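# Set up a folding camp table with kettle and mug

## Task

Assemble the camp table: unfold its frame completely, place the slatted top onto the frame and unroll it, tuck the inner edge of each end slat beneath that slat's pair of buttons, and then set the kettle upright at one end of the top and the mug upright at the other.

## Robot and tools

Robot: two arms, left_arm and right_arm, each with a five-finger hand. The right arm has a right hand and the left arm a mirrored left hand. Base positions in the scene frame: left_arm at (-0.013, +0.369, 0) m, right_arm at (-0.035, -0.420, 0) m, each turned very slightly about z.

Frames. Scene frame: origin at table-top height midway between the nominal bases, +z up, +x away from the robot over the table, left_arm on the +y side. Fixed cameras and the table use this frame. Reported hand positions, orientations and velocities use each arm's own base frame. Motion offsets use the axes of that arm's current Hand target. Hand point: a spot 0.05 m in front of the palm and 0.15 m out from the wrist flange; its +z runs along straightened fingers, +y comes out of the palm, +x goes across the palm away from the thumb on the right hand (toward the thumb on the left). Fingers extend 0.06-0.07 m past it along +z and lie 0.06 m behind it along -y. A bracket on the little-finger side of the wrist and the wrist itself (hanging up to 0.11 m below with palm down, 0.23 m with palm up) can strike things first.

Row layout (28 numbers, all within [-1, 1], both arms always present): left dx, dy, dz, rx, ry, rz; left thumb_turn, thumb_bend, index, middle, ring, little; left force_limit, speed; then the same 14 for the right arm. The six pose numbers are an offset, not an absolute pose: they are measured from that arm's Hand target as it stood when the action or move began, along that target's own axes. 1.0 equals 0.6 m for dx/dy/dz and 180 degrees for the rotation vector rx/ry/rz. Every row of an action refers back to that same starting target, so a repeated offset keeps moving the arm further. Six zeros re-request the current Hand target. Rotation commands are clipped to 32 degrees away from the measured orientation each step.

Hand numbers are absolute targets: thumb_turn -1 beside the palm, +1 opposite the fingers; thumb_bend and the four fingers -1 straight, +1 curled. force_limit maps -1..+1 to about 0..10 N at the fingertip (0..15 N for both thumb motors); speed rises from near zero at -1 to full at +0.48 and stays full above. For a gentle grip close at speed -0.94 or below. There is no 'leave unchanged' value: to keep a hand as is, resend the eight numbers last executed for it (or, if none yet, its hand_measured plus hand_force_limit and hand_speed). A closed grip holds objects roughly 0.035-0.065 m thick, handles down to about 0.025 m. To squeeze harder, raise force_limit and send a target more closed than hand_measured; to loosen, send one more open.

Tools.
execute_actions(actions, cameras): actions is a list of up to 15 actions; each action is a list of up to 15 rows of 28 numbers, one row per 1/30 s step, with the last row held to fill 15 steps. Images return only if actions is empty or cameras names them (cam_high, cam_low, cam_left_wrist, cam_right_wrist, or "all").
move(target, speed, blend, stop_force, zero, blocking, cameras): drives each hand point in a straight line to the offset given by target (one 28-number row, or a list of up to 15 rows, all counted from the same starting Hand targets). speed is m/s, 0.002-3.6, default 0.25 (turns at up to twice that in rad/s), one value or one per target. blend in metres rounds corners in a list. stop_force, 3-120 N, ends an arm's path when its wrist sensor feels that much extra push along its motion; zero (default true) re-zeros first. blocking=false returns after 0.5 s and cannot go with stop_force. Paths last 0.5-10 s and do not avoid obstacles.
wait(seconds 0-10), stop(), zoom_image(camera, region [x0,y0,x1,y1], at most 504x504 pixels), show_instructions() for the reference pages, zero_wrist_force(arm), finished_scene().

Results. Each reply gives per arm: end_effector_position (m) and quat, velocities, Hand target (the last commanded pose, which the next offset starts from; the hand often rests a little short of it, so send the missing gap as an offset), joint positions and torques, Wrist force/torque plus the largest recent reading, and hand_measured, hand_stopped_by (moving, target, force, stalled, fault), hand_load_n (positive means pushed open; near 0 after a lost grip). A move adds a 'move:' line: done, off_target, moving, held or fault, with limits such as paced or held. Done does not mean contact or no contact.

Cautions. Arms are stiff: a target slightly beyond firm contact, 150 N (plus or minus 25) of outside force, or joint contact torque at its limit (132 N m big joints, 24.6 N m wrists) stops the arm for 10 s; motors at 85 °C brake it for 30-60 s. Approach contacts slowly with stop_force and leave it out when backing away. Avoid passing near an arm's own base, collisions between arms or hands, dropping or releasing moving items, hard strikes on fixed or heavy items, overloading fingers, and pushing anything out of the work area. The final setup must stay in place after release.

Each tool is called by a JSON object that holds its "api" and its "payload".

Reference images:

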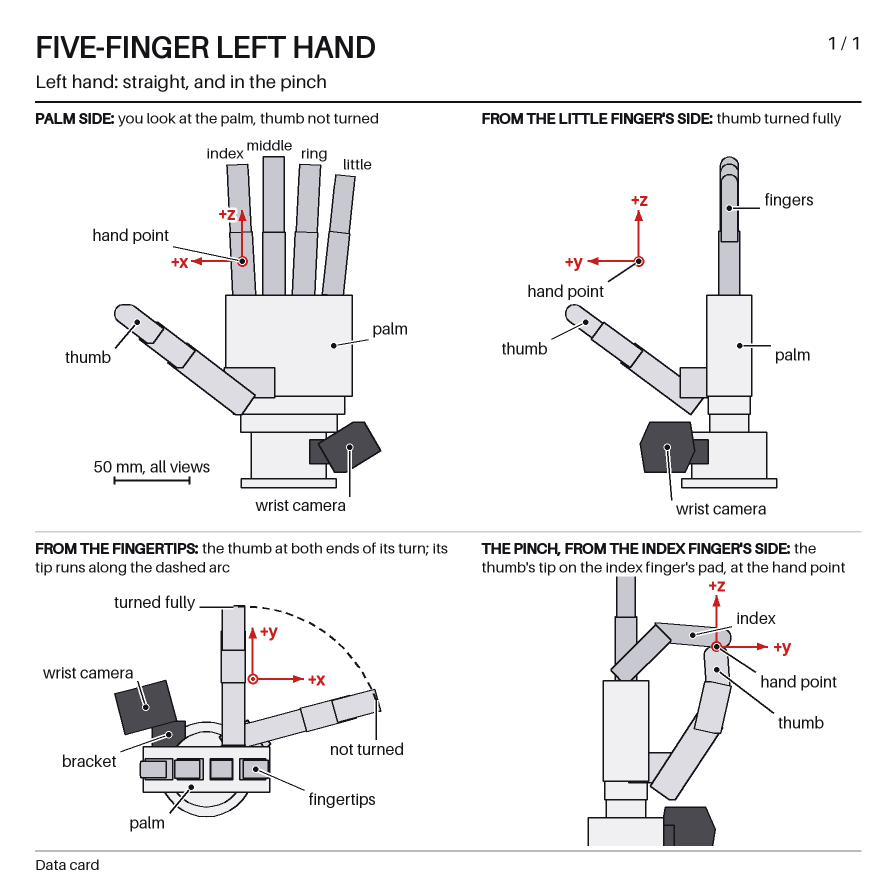

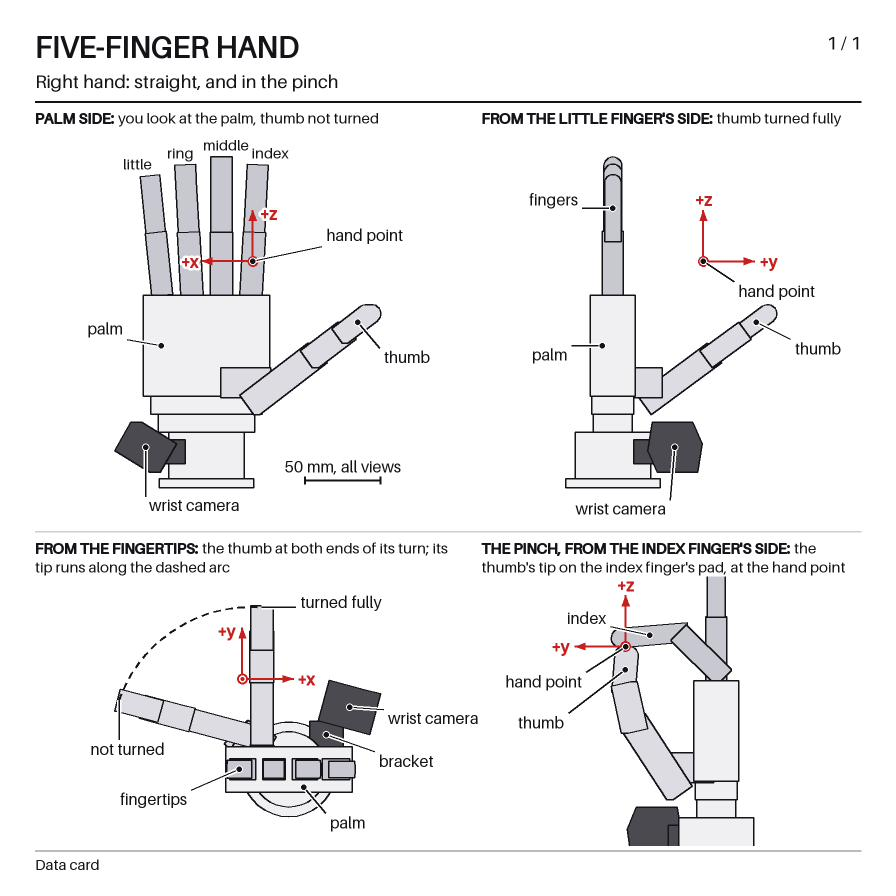

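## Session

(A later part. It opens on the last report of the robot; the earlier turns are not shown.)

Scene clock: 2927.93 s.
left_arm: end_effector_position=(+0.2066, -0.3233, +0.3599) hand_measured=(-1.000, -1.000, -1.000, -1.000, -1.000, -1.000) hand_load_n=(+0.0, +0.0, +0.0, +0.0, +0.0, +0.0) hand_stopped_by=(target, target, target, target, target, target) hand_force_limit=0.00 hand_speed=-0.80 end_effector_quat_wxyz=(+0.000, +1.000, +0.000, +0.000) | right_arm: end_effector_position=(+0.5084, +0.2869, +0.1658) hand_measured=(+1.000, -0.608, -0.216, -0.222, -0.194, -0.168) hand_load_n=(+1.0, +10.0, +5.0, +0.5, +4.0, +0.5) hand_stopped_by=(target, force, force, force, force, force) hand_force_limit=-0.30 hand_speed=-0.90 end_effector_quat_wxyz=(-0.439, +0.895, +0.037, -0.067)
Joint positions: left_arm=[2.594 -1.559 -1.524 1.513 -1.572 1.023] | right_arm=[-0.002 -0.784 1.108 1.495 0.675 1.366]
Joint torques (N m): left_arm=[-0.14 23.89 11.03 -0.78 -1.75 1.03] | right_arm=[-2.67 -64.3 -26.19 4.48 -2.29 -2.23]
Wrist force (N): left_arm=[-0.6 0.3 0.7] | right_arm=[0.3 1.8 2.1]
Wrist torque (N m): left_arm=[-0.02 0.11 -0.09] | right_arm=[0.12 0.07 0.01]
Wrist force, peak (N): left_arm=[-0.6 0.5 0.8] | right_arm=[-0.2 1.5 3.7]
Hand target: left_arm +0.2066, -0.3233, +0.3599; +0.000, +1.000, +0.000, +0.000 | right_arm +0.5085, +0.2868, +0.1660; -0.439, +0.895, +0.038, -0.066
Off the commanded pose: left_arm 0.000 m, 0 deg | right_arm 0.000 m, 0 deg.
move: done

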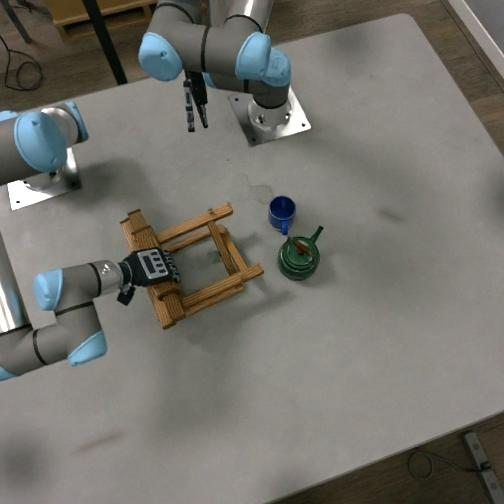

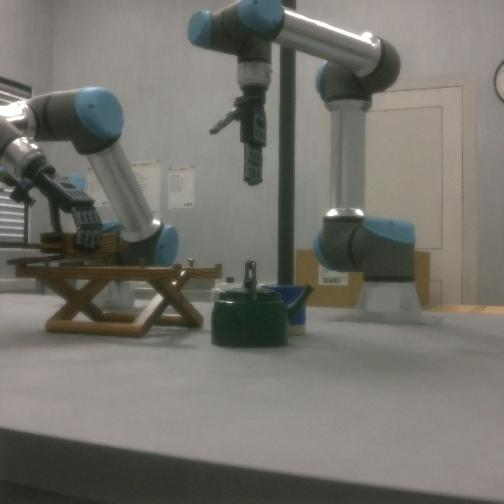

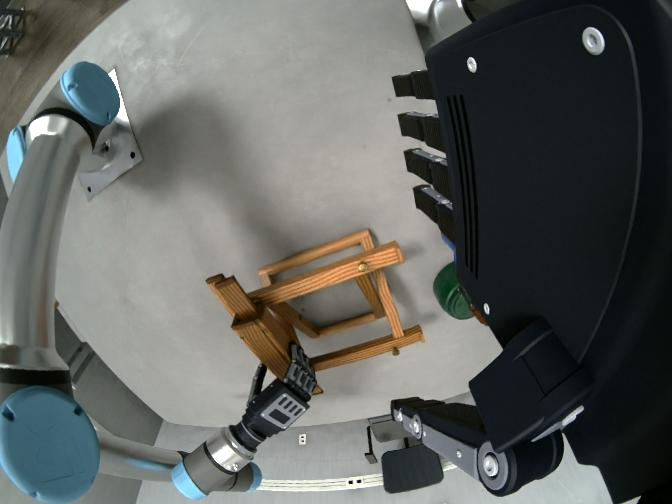

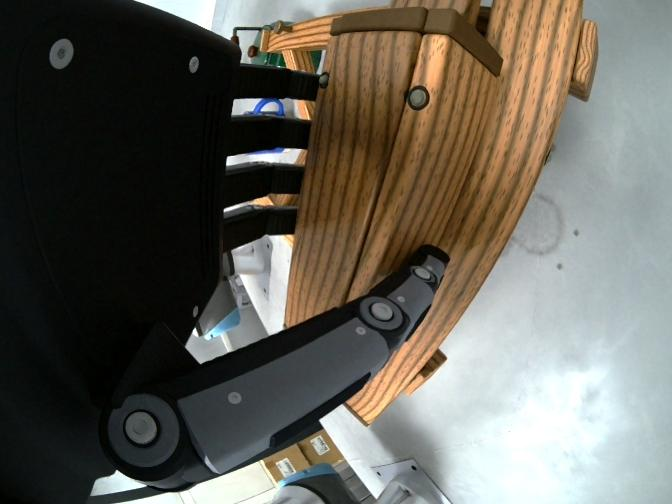

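{"api": "move", "payload": {"target": [0,0,0,0,0,0,-1,-1,-1,-1,-1,-1,0,-0.8,0,-0.0182,0.0238,0,0,0,1,0.1,0.1,0.1,0.1,0.1,-0.3,-0.9], "speed": 0.02, "stop_force": 5, "cameras": ["all"]}}

{"api": "zoom_image", "payload": {"camera": "cam_low", "region": [0, 190, 150, 310]}}

{"api": "zoom_image", "payload": {"camera": "cam_high", "region": [90, 190, 250, 340]}}

{"api": "zoom_image", "payload": {"camera": "cam_right_wrist", "region": [440, 0, 672, 200]}}

{"api": "zoom_image", "payload": {"camera": "cam_left_wrist", "region": [180, 240, 380, 430]}}

Scene clock: 2954.63 s.
left_arm: end_effector_position=(+0.2066, -0.3233, +0.3599) hand_measured=(-1.000, -1.000, -1.000, -1.000, -1.000, -1.000) hand_load_n=(+0.0, +0.0, +0.0, +0.0, +0.0, -0.5) hand_stopped_by=(target, target, target, target, target, target) hand_force_limit=0.00 hand_speed=-0.80 end_effector_quat_wxyz=(+0.000, +1.000, +0.000, +0.000) | right_arm: end_effector_position=(+0.5062, +0.3047, +0.1660) hand_measured=(+1.000, -0.608, -0.216, -0.222, -0.194, -0.168) hand_load_n=(+1.5, +10.0, +5.5, +0.5, +4.0, +0.5) hand_stopped_by=(target, force, force, force, force, force) hand_force_limit=-0.30 hand_speed=-0.90 end_effector_quat_wxyz=(-0.439, +0.895, +0.038, -0.066)
Joint positions: left_arm=[2.594 -1.559 -1.524 1.513 -1.572 1.023] | right_arm=[0.029 -0.78 1.09 1.471 0.668 1.414]
Joint torques (N m): left_arm=[0.35 23.55 11.66 -0.95 -1.81 1.02] | right_arm=[-8.04 -54.96 -10.48 4.44 -1.18 -2.46]
Wrist force (N): left_arm=[-0.6 0.3 0.4] | right_arm=[-0.6 2.1 2.5]
Wrist torque (N m): left_arm=[-0.01 0.10 -0.09] | right_arm=[0.00 0.17 -0.05]
Wrist force, peak (N): left_arm=[-0.6 0.5 0.9] | right_arm=[-0.3 3.3 2.3]
Hand target: left_arm +0.2066, -0.3233, +0.3599; +0.000, +1.000, +0.000, +0.000 | right_arm +0.5062, +0.3047, +0.1660; -0.439, +0.895, +0.038, -0.066
Off the commanded pose: left_arm 0.000 m, 0 deg | right_arm 0.000 m, 0 deg.
move: done

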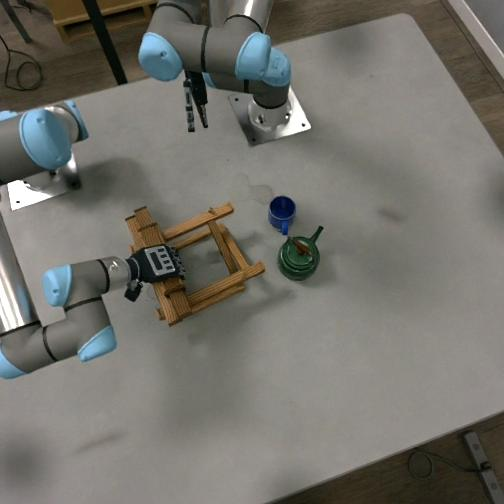

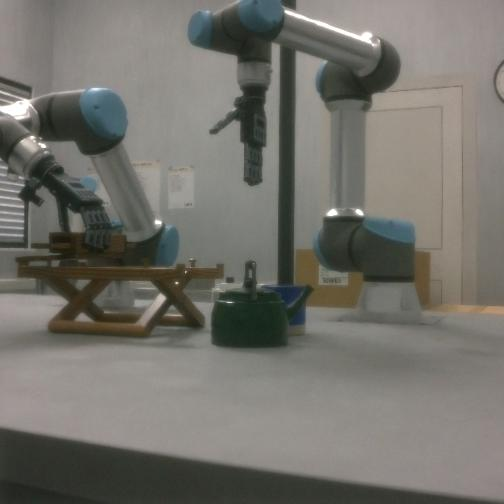

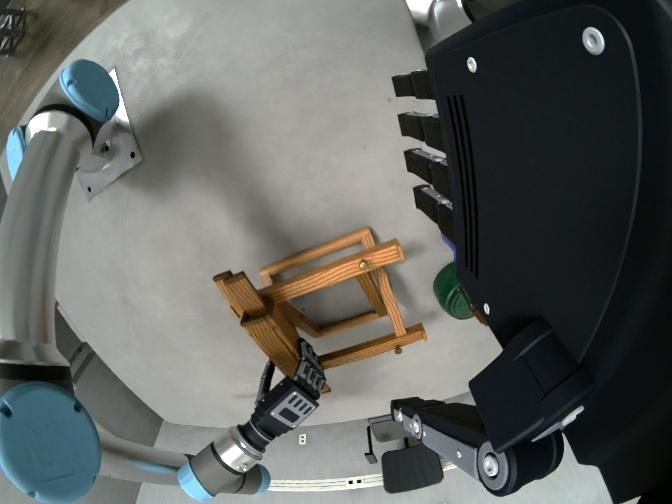

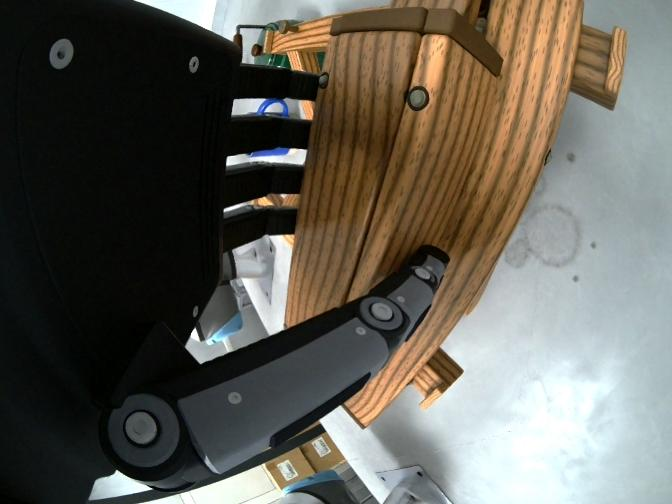

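Scaled by 3.360 from the camera's 504x504 image, which has a finer 720x720 frame.

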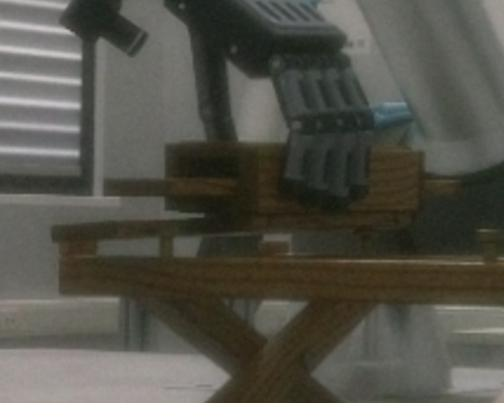

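Scaled by 3.150 from the camera's 504x504 image, which has a finer 720x720 frame.

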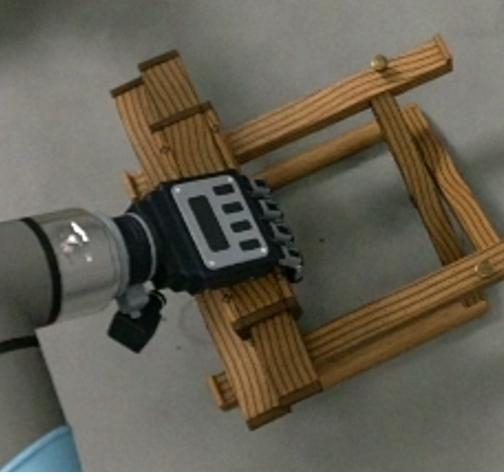

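Scaled by 2.172 from the camera's 672x504 image, which has a finer 960x720 frame.

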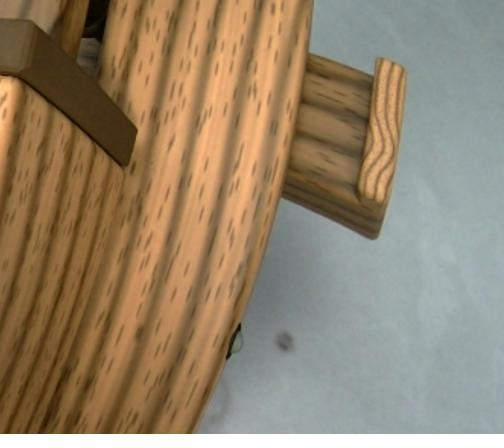

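Scaled by 2.520 from the camera's 672x504 image, which has a finer 960x720 frame.

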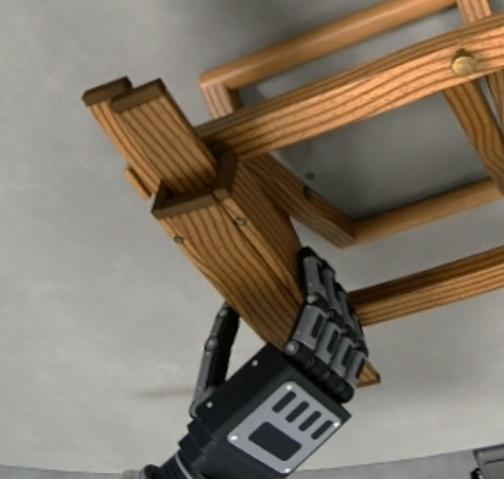

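{"api": "move", "payload": {"target": [[0,0,0,0,0,0,-1,-1,-1,-1,-1,-1,0,-0.8,0,0.0182,-0.0238,0,0,0,1,0.1,0.1,0.1,0.1,0.1,-0.3,-0.9],[0,0,0,0,0,0,-1,-1,-1,-1,-1,-1,0,-0.8,0.0023,0.0287,0.0062,0,0,0,1,0.1,0.1,0.1,0.1,0.1,-0.3,-0.9]], "speed": 0.03, "cameras": ["all"]}}

{"api": "zoom_image", "payload": {"camera": "cam_low", "region": [0, 190, 150, 310]}}

{"api": "zoom_image", "payload": {"camera": "cam_high", "region": [90, 190, 250, 340]}}

{"api": "zoom_image", "payload": {"camera": "cam_left_wrist", "region": [180, 240, 380, 430]}}

Scene clock: 3006.00 s.
left_arm: end_effector_position=(+0.2066, -0.3233, +0.3599) hand_measured=(-1.000, -1.000, -1.000, -1.000, -1.000, -1.000) hand_load_n=(+0.0, +0.0, +0.0, +0.0, +0.0, +0.0) hand_stopped_by=(target, target, target, target, target, target) hand_force_limit=0.00 hand_speed=-0.80 end_effector_quat_wxyz=(+0.000, +1.000, +0.000, +0.000) | right_arm: end_effector_position=(+0.5071, +0.2973, +0.1499) hand_measured=(+1.000, -0.608, -0.216, -0.222, -0.194, -0.168) hand_load_n=(+0.5, +9.5, +4.5, +0.0, +3.0, +1.0) hand_stopped_by=(target, force, force, force, force, force) hand_force_limit=-0.30 hand_speed=-0.90 end_effector_quat_wxyz=(-0.439, +0.895, +0.038, -0.066)
Joint positions: left_arm=[2.594 -1.559 -1.524 1.513 -1.572 1.023] | right_arm=[0.016 -0.768 1.116 1.449 0.671 1.394]
Joint torques (N m): left_arm=[-0.32 23.42 10.41 -0.92 -1.75 1.22] | right_arm=[-2.91 -48.63 -12.43 2.74 -0.45 -2.25]
Wrist force (N): left_arm=[-0.4 0.2 0.5] | right_arm=[0.6 -8.3 -10.6]
Wrist torque (N m): left_arm=[-0.03 0.06 -0.07] | right_arm=[-0.22 0.38 -0.30]
Wrist force, peak (N): left_arm=[-0.8 0.6 0.6] | right_arm=[-0.9 -9.6 -11.7]
Hand target: left_arm +0.2066, -0.3233, +0.3599; +0.000, +1.000, +0.000, +0.000 | right_arm +0.5072, +0.2972, +0.1500; -0.439, +0.895, +0.038, -0.066
Off the commanded pose: left_arm 0.000 m, 0 deg | right_arm 0.000 m, 0 deg.
move: done

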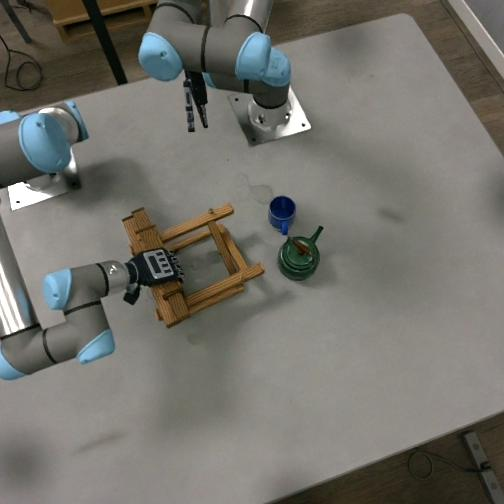

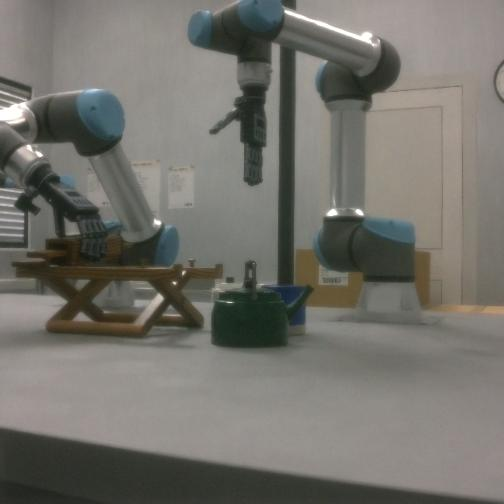

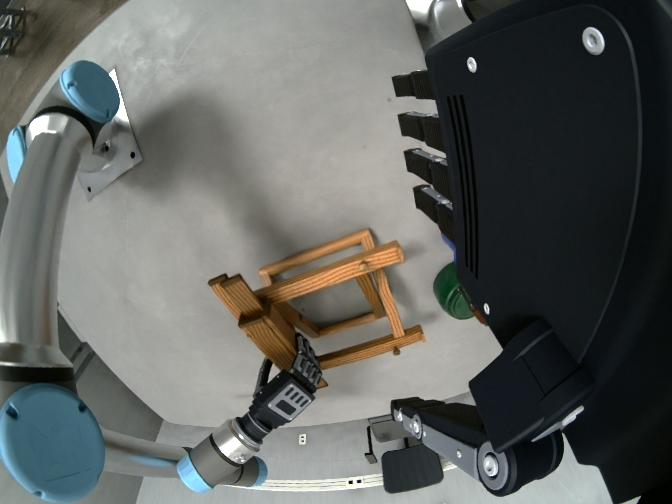

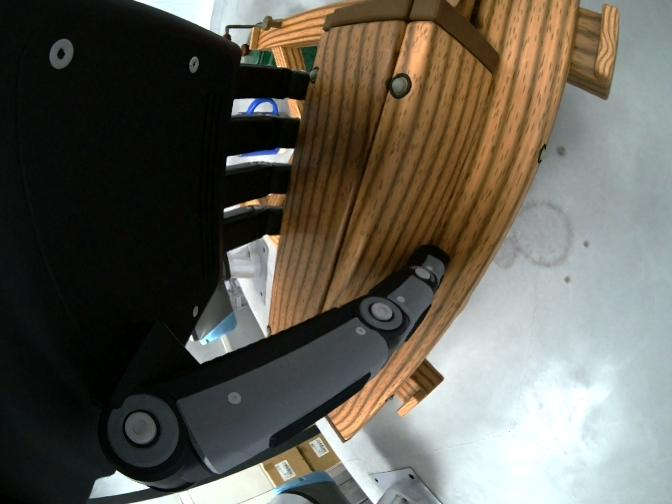

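Scaled by 3.360 from the camera's 504x504 image, which has a finer 720x720 frame.

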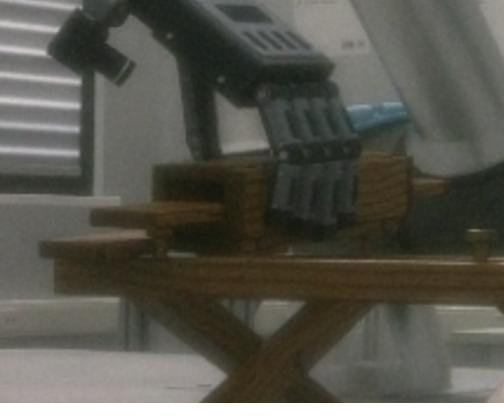

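Scaled by 3.150 from the camera's 504x504 image, which has a finer 720x720 frame.

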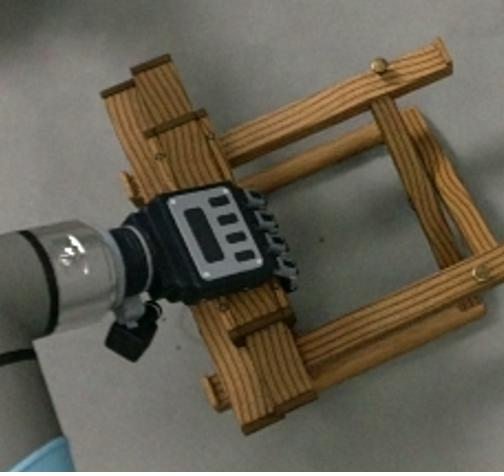

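Scaled by 2.520 from the camera's 672x504 image, which has a finer 960x720 frame.

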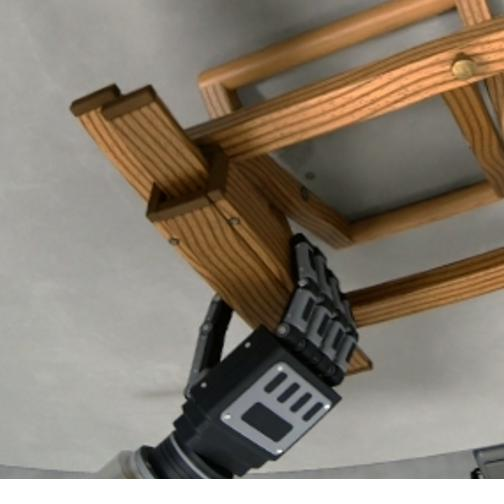

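{"api": "move", "payload": {"target": [0.3677,-0.0427,0.1333,0,0,0.5,-1,-1,-1,-1,-1,-1,0,-0.8,0,0,0,0,0,0,1,0.1,0.1,0.1,0.1,0.1,-0.3,-0.9], "speed": 0.25, "cameras": ["cam_left_wrist"]}}

{"api": "zoom_image", "payload": {"camera": "cam_left_wrist", "region": [150, 150, 500, 450]}}

Scene clock: 3034.20 s.
left_arm: end_effector_position=(+0.4273, -0.2976, +0.2801) hand_measured=(-1.000, -1.000, -1.000, -1.000, -1.000, -1.000) hand_load_n=(+0.0, +0.0, +0.0, +0.0, +0.0, +0.0) hand_stopped_by=(target, target, target, target, target, target) hand_force_limit=0.00 hand_speed=-0.80 end_effector_quat_wxyz=(+0.000, +0.707, -0.707, +0.000) | right_arm: end_effector_position=(+0.5072, +0.2972, +0.1500) hand_measured=(+1.000, -0.608, -0.216, -0.222, -0.194, -0.168) hand_load_n=(+0.5, +9.5, +4.5, +0.0, +3.0, +1.0) hand_stopped_by=(target, force, force, force, force, force) hand_force_limit=-0.30 hand_speed=-0.90 end_effector_quat_wxyz=(-0.439, +0.895, +0.038, -0.066)
Joint positions: left_arm=[2.883 -2.192 -0.892 1.514 -1.572 2.882] | right_arm=[0.016 -0.768 1.116 1.449 0.671 1.394]
Joint torques (N m): left_arm=[-4.97 47.13 16.3 -0.69 1.5 0.92] | right_arm=[-6.04 -57.24 -19.92 3 0.7 -2.24]
Wrist force (N): left_arm=[-0.4 0.7 0.3] | right_arm=[0.9 -6.4 -7.5]
Wrist torque (N m): left_arm=[0.10 0.08 0.08] | right_arm=[-0.18 0.31 -0.24]
Wrist force, peak (N): left_arm=[-1.4 0.8 0.5] | right_arm=[0.8 -8.5 -10.0]
Hand target: left_arm +0.4273, -0.2976, +0.2801; -0.001, +0.707, -0.707, +0.000 | right_arm +0.5072, +0.2972, +0.1500; -0.439, +0.895, +0.038, -0.066
Off the commanded pose: left_arm 0.000 m, 0 deg | right_arm 0.000 m, 0 deg.
move: done
Images, in order (width x height): cam_left_wrist 672x504.

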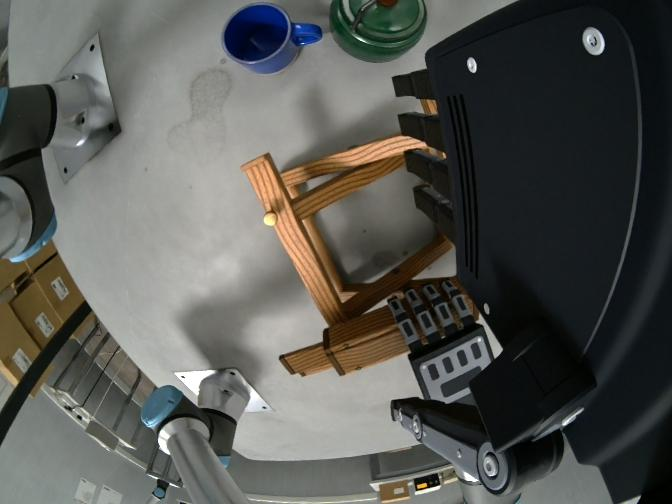

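Scaled by 1.440 from the camera's 672x504 image, which has a finer 960x720 frame.

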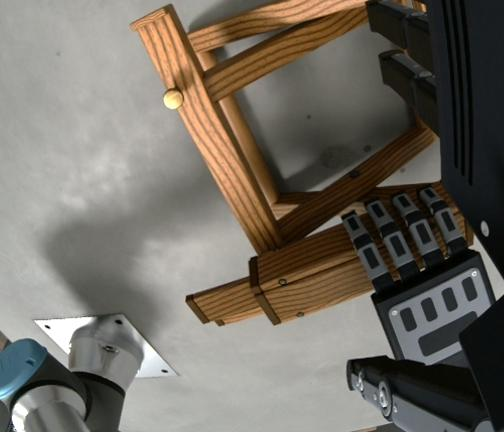

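{"api": "zoom_image", "payload": {"camera": "cam_left_wrist", "region": [260, 270, 420, 390]}}

{"api": "zoom_image", "payload": {"camera": "cam_left_wrist", "region": [380, 230, 500, 350]}}

{"api": "execute_actions", "payload": {"actions": [], "cameras": ["cam_high"]}}

{"api": "zoom_image", "payload": {"camera": "cam_high", "region": [140, 260, 220, 340]}}

Scaled by 3.150 from the camera's 672x504 image, which has a finer 960x720 frame.

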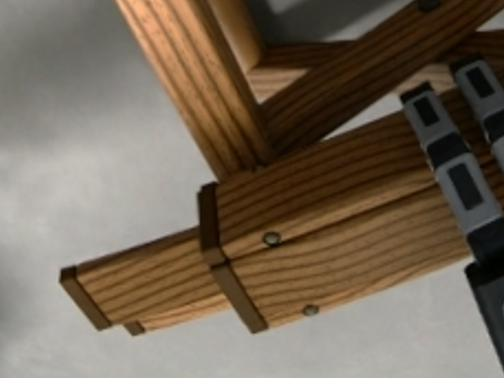

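Scaled by 4.200 from the camera's 672x504 image, which has a finer 960x720 frame.

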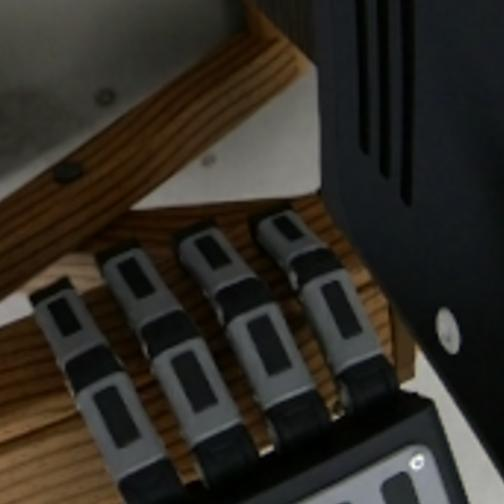

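Scene clock: 3053.93 s.
left_arm: end_effector_position=(+0.4273, -0.2976, +0.2801) hand_measured=(-1.000, -1.000, -1.000, -1.000, -1.000, -1.000) hand_load_n=(+0.0, +0.0, +0.0, +0.0, +0.0, +0.0) hand_stopped_by=(target, target, target, target, target, target) hand_force_limit=0.00 hand_speed=-0.80 end_effector_quat_wxyz=(-0.001, +0.707, -0.707, +0.000) | right_arm: end_effector_position=(+0.5072, +0.2972, +0.1500) hand_measured=(+1.000, -0.608, -0.216, -0.222, -0.194, -0.168) hand_load_n=(+0.5, +9.5, +4.5, +0.0, +3.0, +1.5) hand_stopped_by=(target, force, force, force, force, force) hand_force_limit=-0.30 hand_speed=-0.90 end_effector_quat_wxyz=(-0.439, +0.895, +0.038, -0.066)
Joint positions: left_arm=[2.883 -2.192 -0.892 1.514 -1.572 2.883] | right_arm=[0.016 -0.768 1.116 1.449 0.671 1.394]
Joint velocities: within noise
Joint torques (N m): left_arm=[-5.37 51.03 28.31 -0.7 -1.2 1.36] | right_arm=[-5.31 -54.99 -19.71 3.01 0.77 -2.31]
Motor temperatures (°C): left_arm=[22 22 26 35 33 27] | right_arm=[27 25 23 29 33 32]
Wrist force (N): left_arm=[-0.5 0.5 0.6] | right_arm=[0.6 -6.4 -7.5]
Wrist torque (N m): left_arm=[0.06 0.10 0.07] | right_arm=[-0.18 0.35 -0.25]
Wrist force, peak (N): left_arm=[-0.6 0.7 0.8] | right_arm=[0.9 -6.6 -7.7]
Hand target: left_arm +0.4273, -0.2976, +0.2801; -0.001, +0.707, -0.707, +0.000 | right_arm +0.5072, +0.2972, +0.1500; -0.439, +0.895, +0.038, -0.066
Off the commanded pose: left_arm 0.000 m, 0 deg | right_arm 0.000 m, 0 deg.
Images, in order (width x height): cam_high 504x504.

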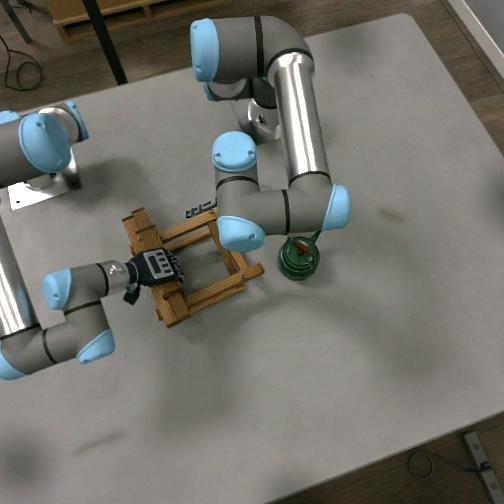

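Scaled by 6.300 from the camera's 504x504 image, which has a finer 720x720 frame.

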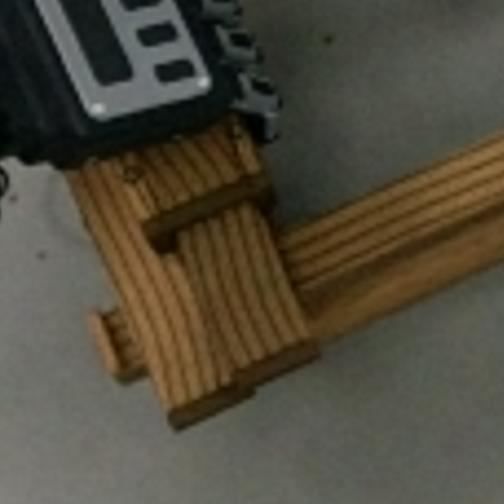

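{"api": "move", "payload": {"target": [[0,0,0,0,0,0,-1,-1,-1,-1,-1,-1,0,-0.8,-0.0011,-0.0105,-0.0081,0,0,0,1,0.1,0.1,0.1,0.1,0.1,-0.3,-0.9],[0,0,0,0,0,0,-1,-1,-1,-1,-1,-1,0,-0.8,0.0204,-0.0121,-0.0091,0,0,0,1,0.1,0.1,0.1,0.1,0.1,-0.3,-0.9]], "speed": 0.03, "cameras": ["all"]}}

{"api": "zoom_image", "payload": {"camera": "cam_left_wrist", "region": [260, 270, 420, 390]}}

{"api": "zoom_image", "payload": {"camera": "cam_low", "region": [0, 210, 130, 310]}}

{"api": "zoom_image", "payload": {"camera": "cam_high", "region": [110, 190, 220, 340]}}

Scene clock: 3105.87 s.
left_arm: end_effector_position=(+0.4273, -0.2976, +0.2801) hand_measured=(-1.000, -1.000, -1.000, -1.000, -1.000, -1.000) hand_load_n=(+0.0, +0.0, +0.0, +0.0, +0.0, +0.0) hand_stopped_by=(target, target, target, target, target, target) hand_force_limit=0.00 hand_speed=-0.80 end_effector_quat_wxyz=(-0.001, +0.707, -0.707, +0.000) | right_arm: end_effector_position=(+0.5200, +0.2990, +0.1579) hand_measured=(+1.000, -0.608, -0.216, -0.222, -0.194, -0.168) hand_load_n=(+1.5, +10.0, +5.5, +0.0, +3.0, +1.0) hand_stopped_by=(target, force, force, force, force, force) hand_force_limit=-0.30 hand_speed=-0.90 end_effector_quat_wxyz=(-0.439, +0.895, +0.038, -0.066) end_effector_velocity=(-0.001, +0.000, +0.000) end_effector_angular_velocity=(+0.000, -0.002, +0.000)
Joint positions: left_arm=[2.883 -2.192 -0.892 1.514 -1.572 2.883] | right_arm=[0.019 -0.741 1.044 1.491 0.671 1.398]
Joint velocities: left_arm=[within noise] | right_arm=[0 -0.003 0.005 -0.004 0 0]
Joint torques (N m): left_arm=[-5.49 51.39 23.87 -0.7 -1.05 1.27] | right_arm=[3.82 -68.13 -10.74 1.96 -2.38 0.19]
Wrist force (N): left_arm=[-0.4 0.6 0.7] | right_arm=[0.0 2.3 3.3]
Wrist torque (N m): left_arm=[0.07 0.08 0.08] | right_arm=[0.03 0.18 -0.18]
Wrist force, peak (N): left_arm=[-0.6 0.8 0.7] | right_arm=[0.9 -6.4 -7.9]
Hand target: left_arm +0.4273, -0.2976, +0.2801; -0.001, +0.707, -0.707, +0.000 | right_arm +0.5200, +0.2989, +0.1580; -0.439, +0.895, +0.038, -0.066
Off the commanded pose: left_arm 0.000 m, 0 deg | right_arm 0.000 m, 0 deg.
move: done

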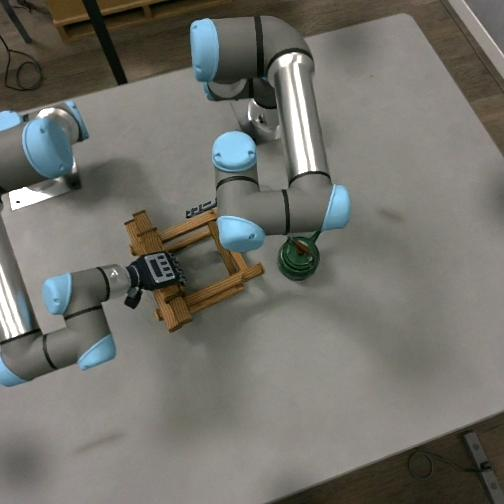

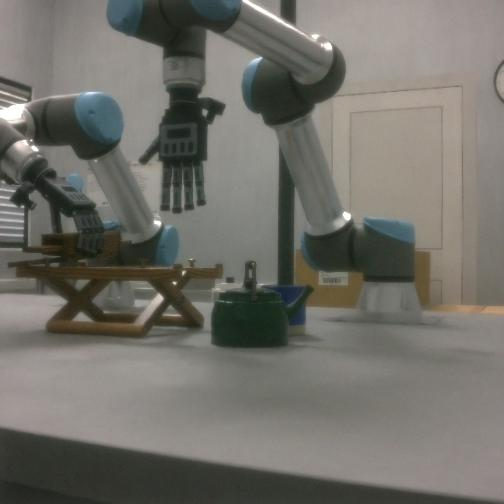

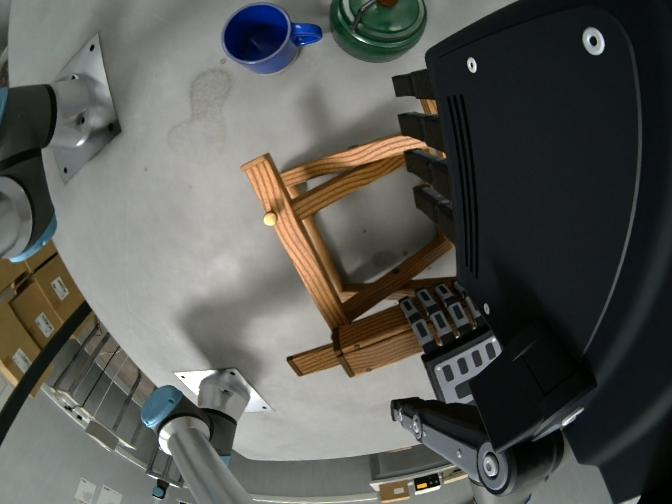

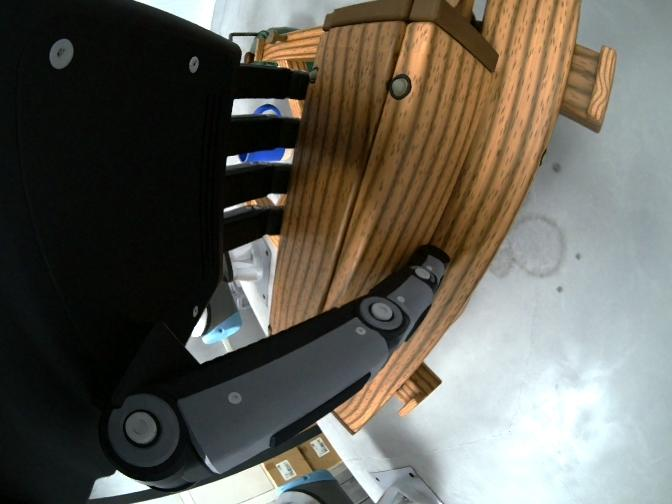

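Scaled by 3.150 from the camera's 672x504 image, which has a finer 960x720 frame.

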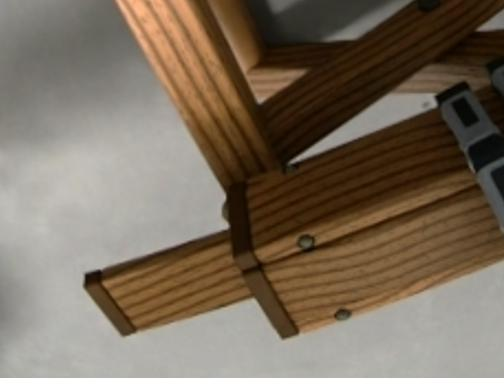

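Scaled by 3.877 from the camera's 504x504 image, which has a finer 720x720 frame.

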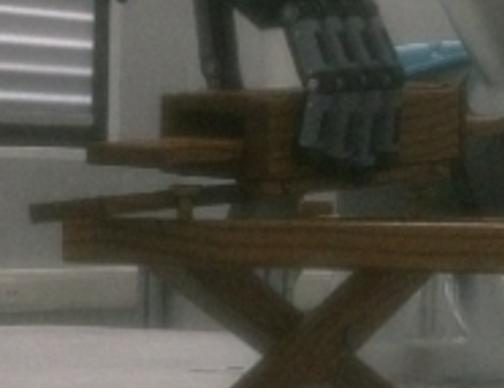

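Scaled by 3.360 from the camera's 504x504 image, which has a finer 720x720 frame.

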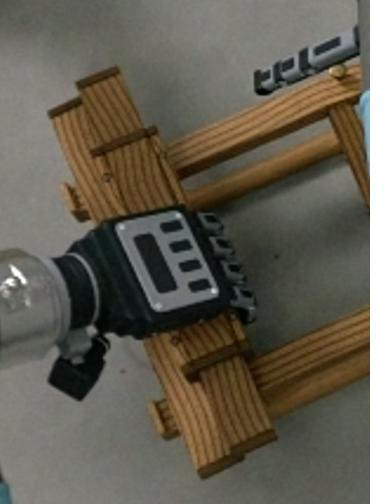

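{"api": "move", "payload": {"target": [0,0,0,0,0,0,-1,-1,-1,-1,-1,-1,0,-0.8,0.0009,0.0145,-0.0018,0,0,0,1,0.1,0.1,0.1,0.1,0.1,-0.3,-0.9], "speed": 0.03, "cameras": ["all"]}}

{"api": "zoom_image", "payload": {"camera": "cam_low", "region": [0, 210, 130, 310]}}

{"api": "zoom_image", "payload": {"camera": "cam_left_wrist", "region": [260, 270, 420, 390]}}

{"api": "zoom_image", "payload": {"camera": "cam_right_wrist", "region": [400, 0, 640, 200]}}

Scene clock: 3141.47 s.
left_arm: end_effector_position=(+0.4273, -0.2976, +0.2801) hand_measured=(-1.000, -1.000, -1.000, -1.000, -1.000, -1.000) hand_load_n=(+0.0, +0.0, +0.0, +0.0, +0.0, +0.0) hand_stopped_by=(target, target, target, target, target, target) hand_force_limit=0.00 hand_speed=-0.80 end_effector_quat_wxyz=(-0.001, +0.707, -0.707, +0.000) | right_arm: end_effector_position=(+0.5208, +0.2927, +0.1516) hand_measured=(+1.000, -0.608, -0.216, -0.222, -0.194, -0.168) hand_load_n=(+1.0, +10.0, +5.5, +0.0, +3.5, +1.0) hand_stopped_by=(target, force, force, force, force, force) hand_force_limit=-0.30 hand_speed=-0.90 end_effector_quat_wxyz=(-0.439, +0.895, +0.038, -0.066)
Joint positions: left_arm=[2.883 -2.192 -0.892 1.514 -1.572 2.883] | right_arm=[0.008 -0.738 1.058 1.486 0.673 1.381]
Joint torques (N m): left_arm=[-5.3 50.47 15.94 -0.51 -1.05 0.86] | right_arm=[1.79 -47.02 -22.43 3.12 -1.16 1.39]
Wrist force (N): left_arm=[-0.3 0.6 0.6] | right_arm=[-0.2 2.3 3.5]
Wrist torque (N m): left_arm=[0.09 0.07 0.08] | right_arm=[0.03 0.21 -0.01]
Wrist force, peak (N): left_arm=[-0.2 0.6 1.0] | right_arm=[-0.4 2.6 3.5]
Hand target: left_arm +0.4273, -0.2976, +0.2801; -0.001, +0.707, -0.707, +0.000 | right_arm +0.5208, +0.2928, +0.1517; -0.439, +0.895, +0.038, -0.066
Off the commanded pose: left_arm 0.000 m, 0 deg | right_arm 0.000 m, 0 deg.
move: done

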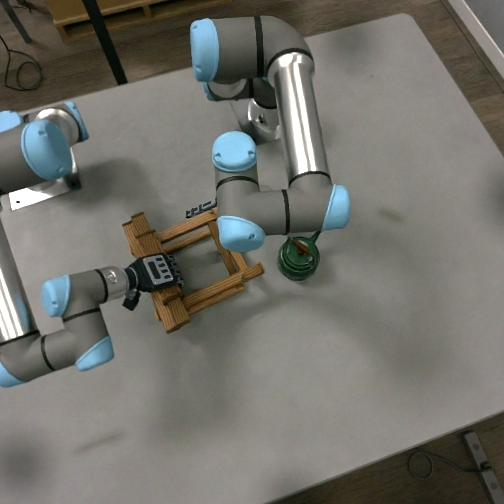

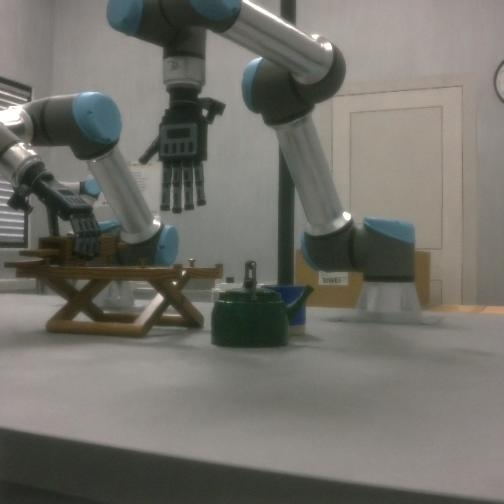

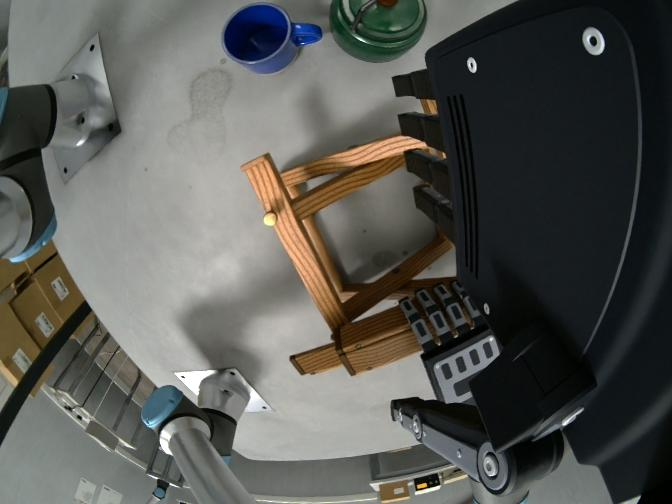

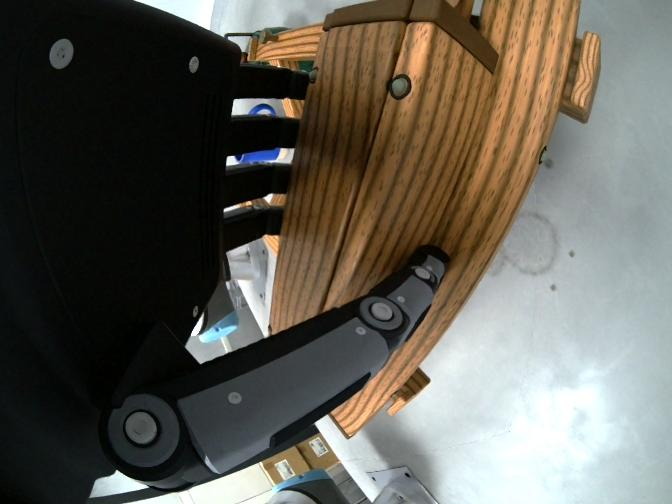

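Scaled by 3.877 from the camera's 504x504 image, which has a finer 720x720 frame.

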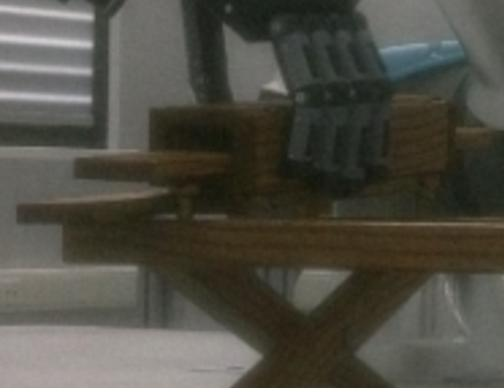

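Scaled by 3.150 from the camera's 672x504 image, which has a finer 960x720 frame.

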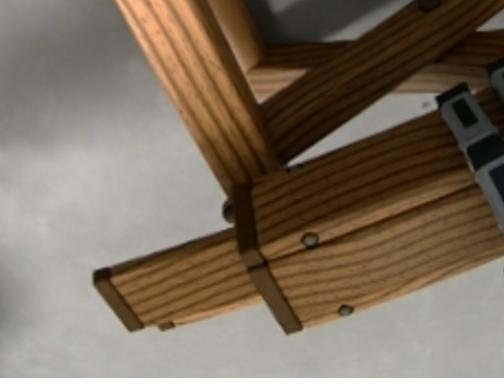

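Scaled by 2.100 from the camera's 672x504 image, which has a finer 960x720 frame.

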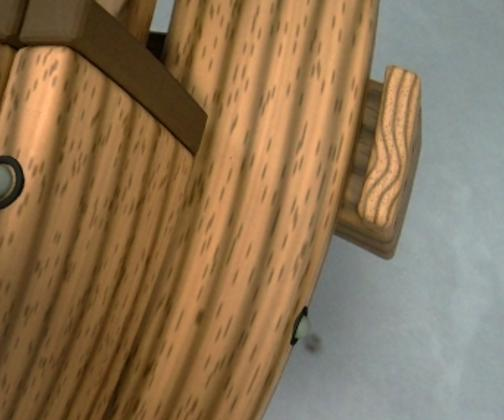

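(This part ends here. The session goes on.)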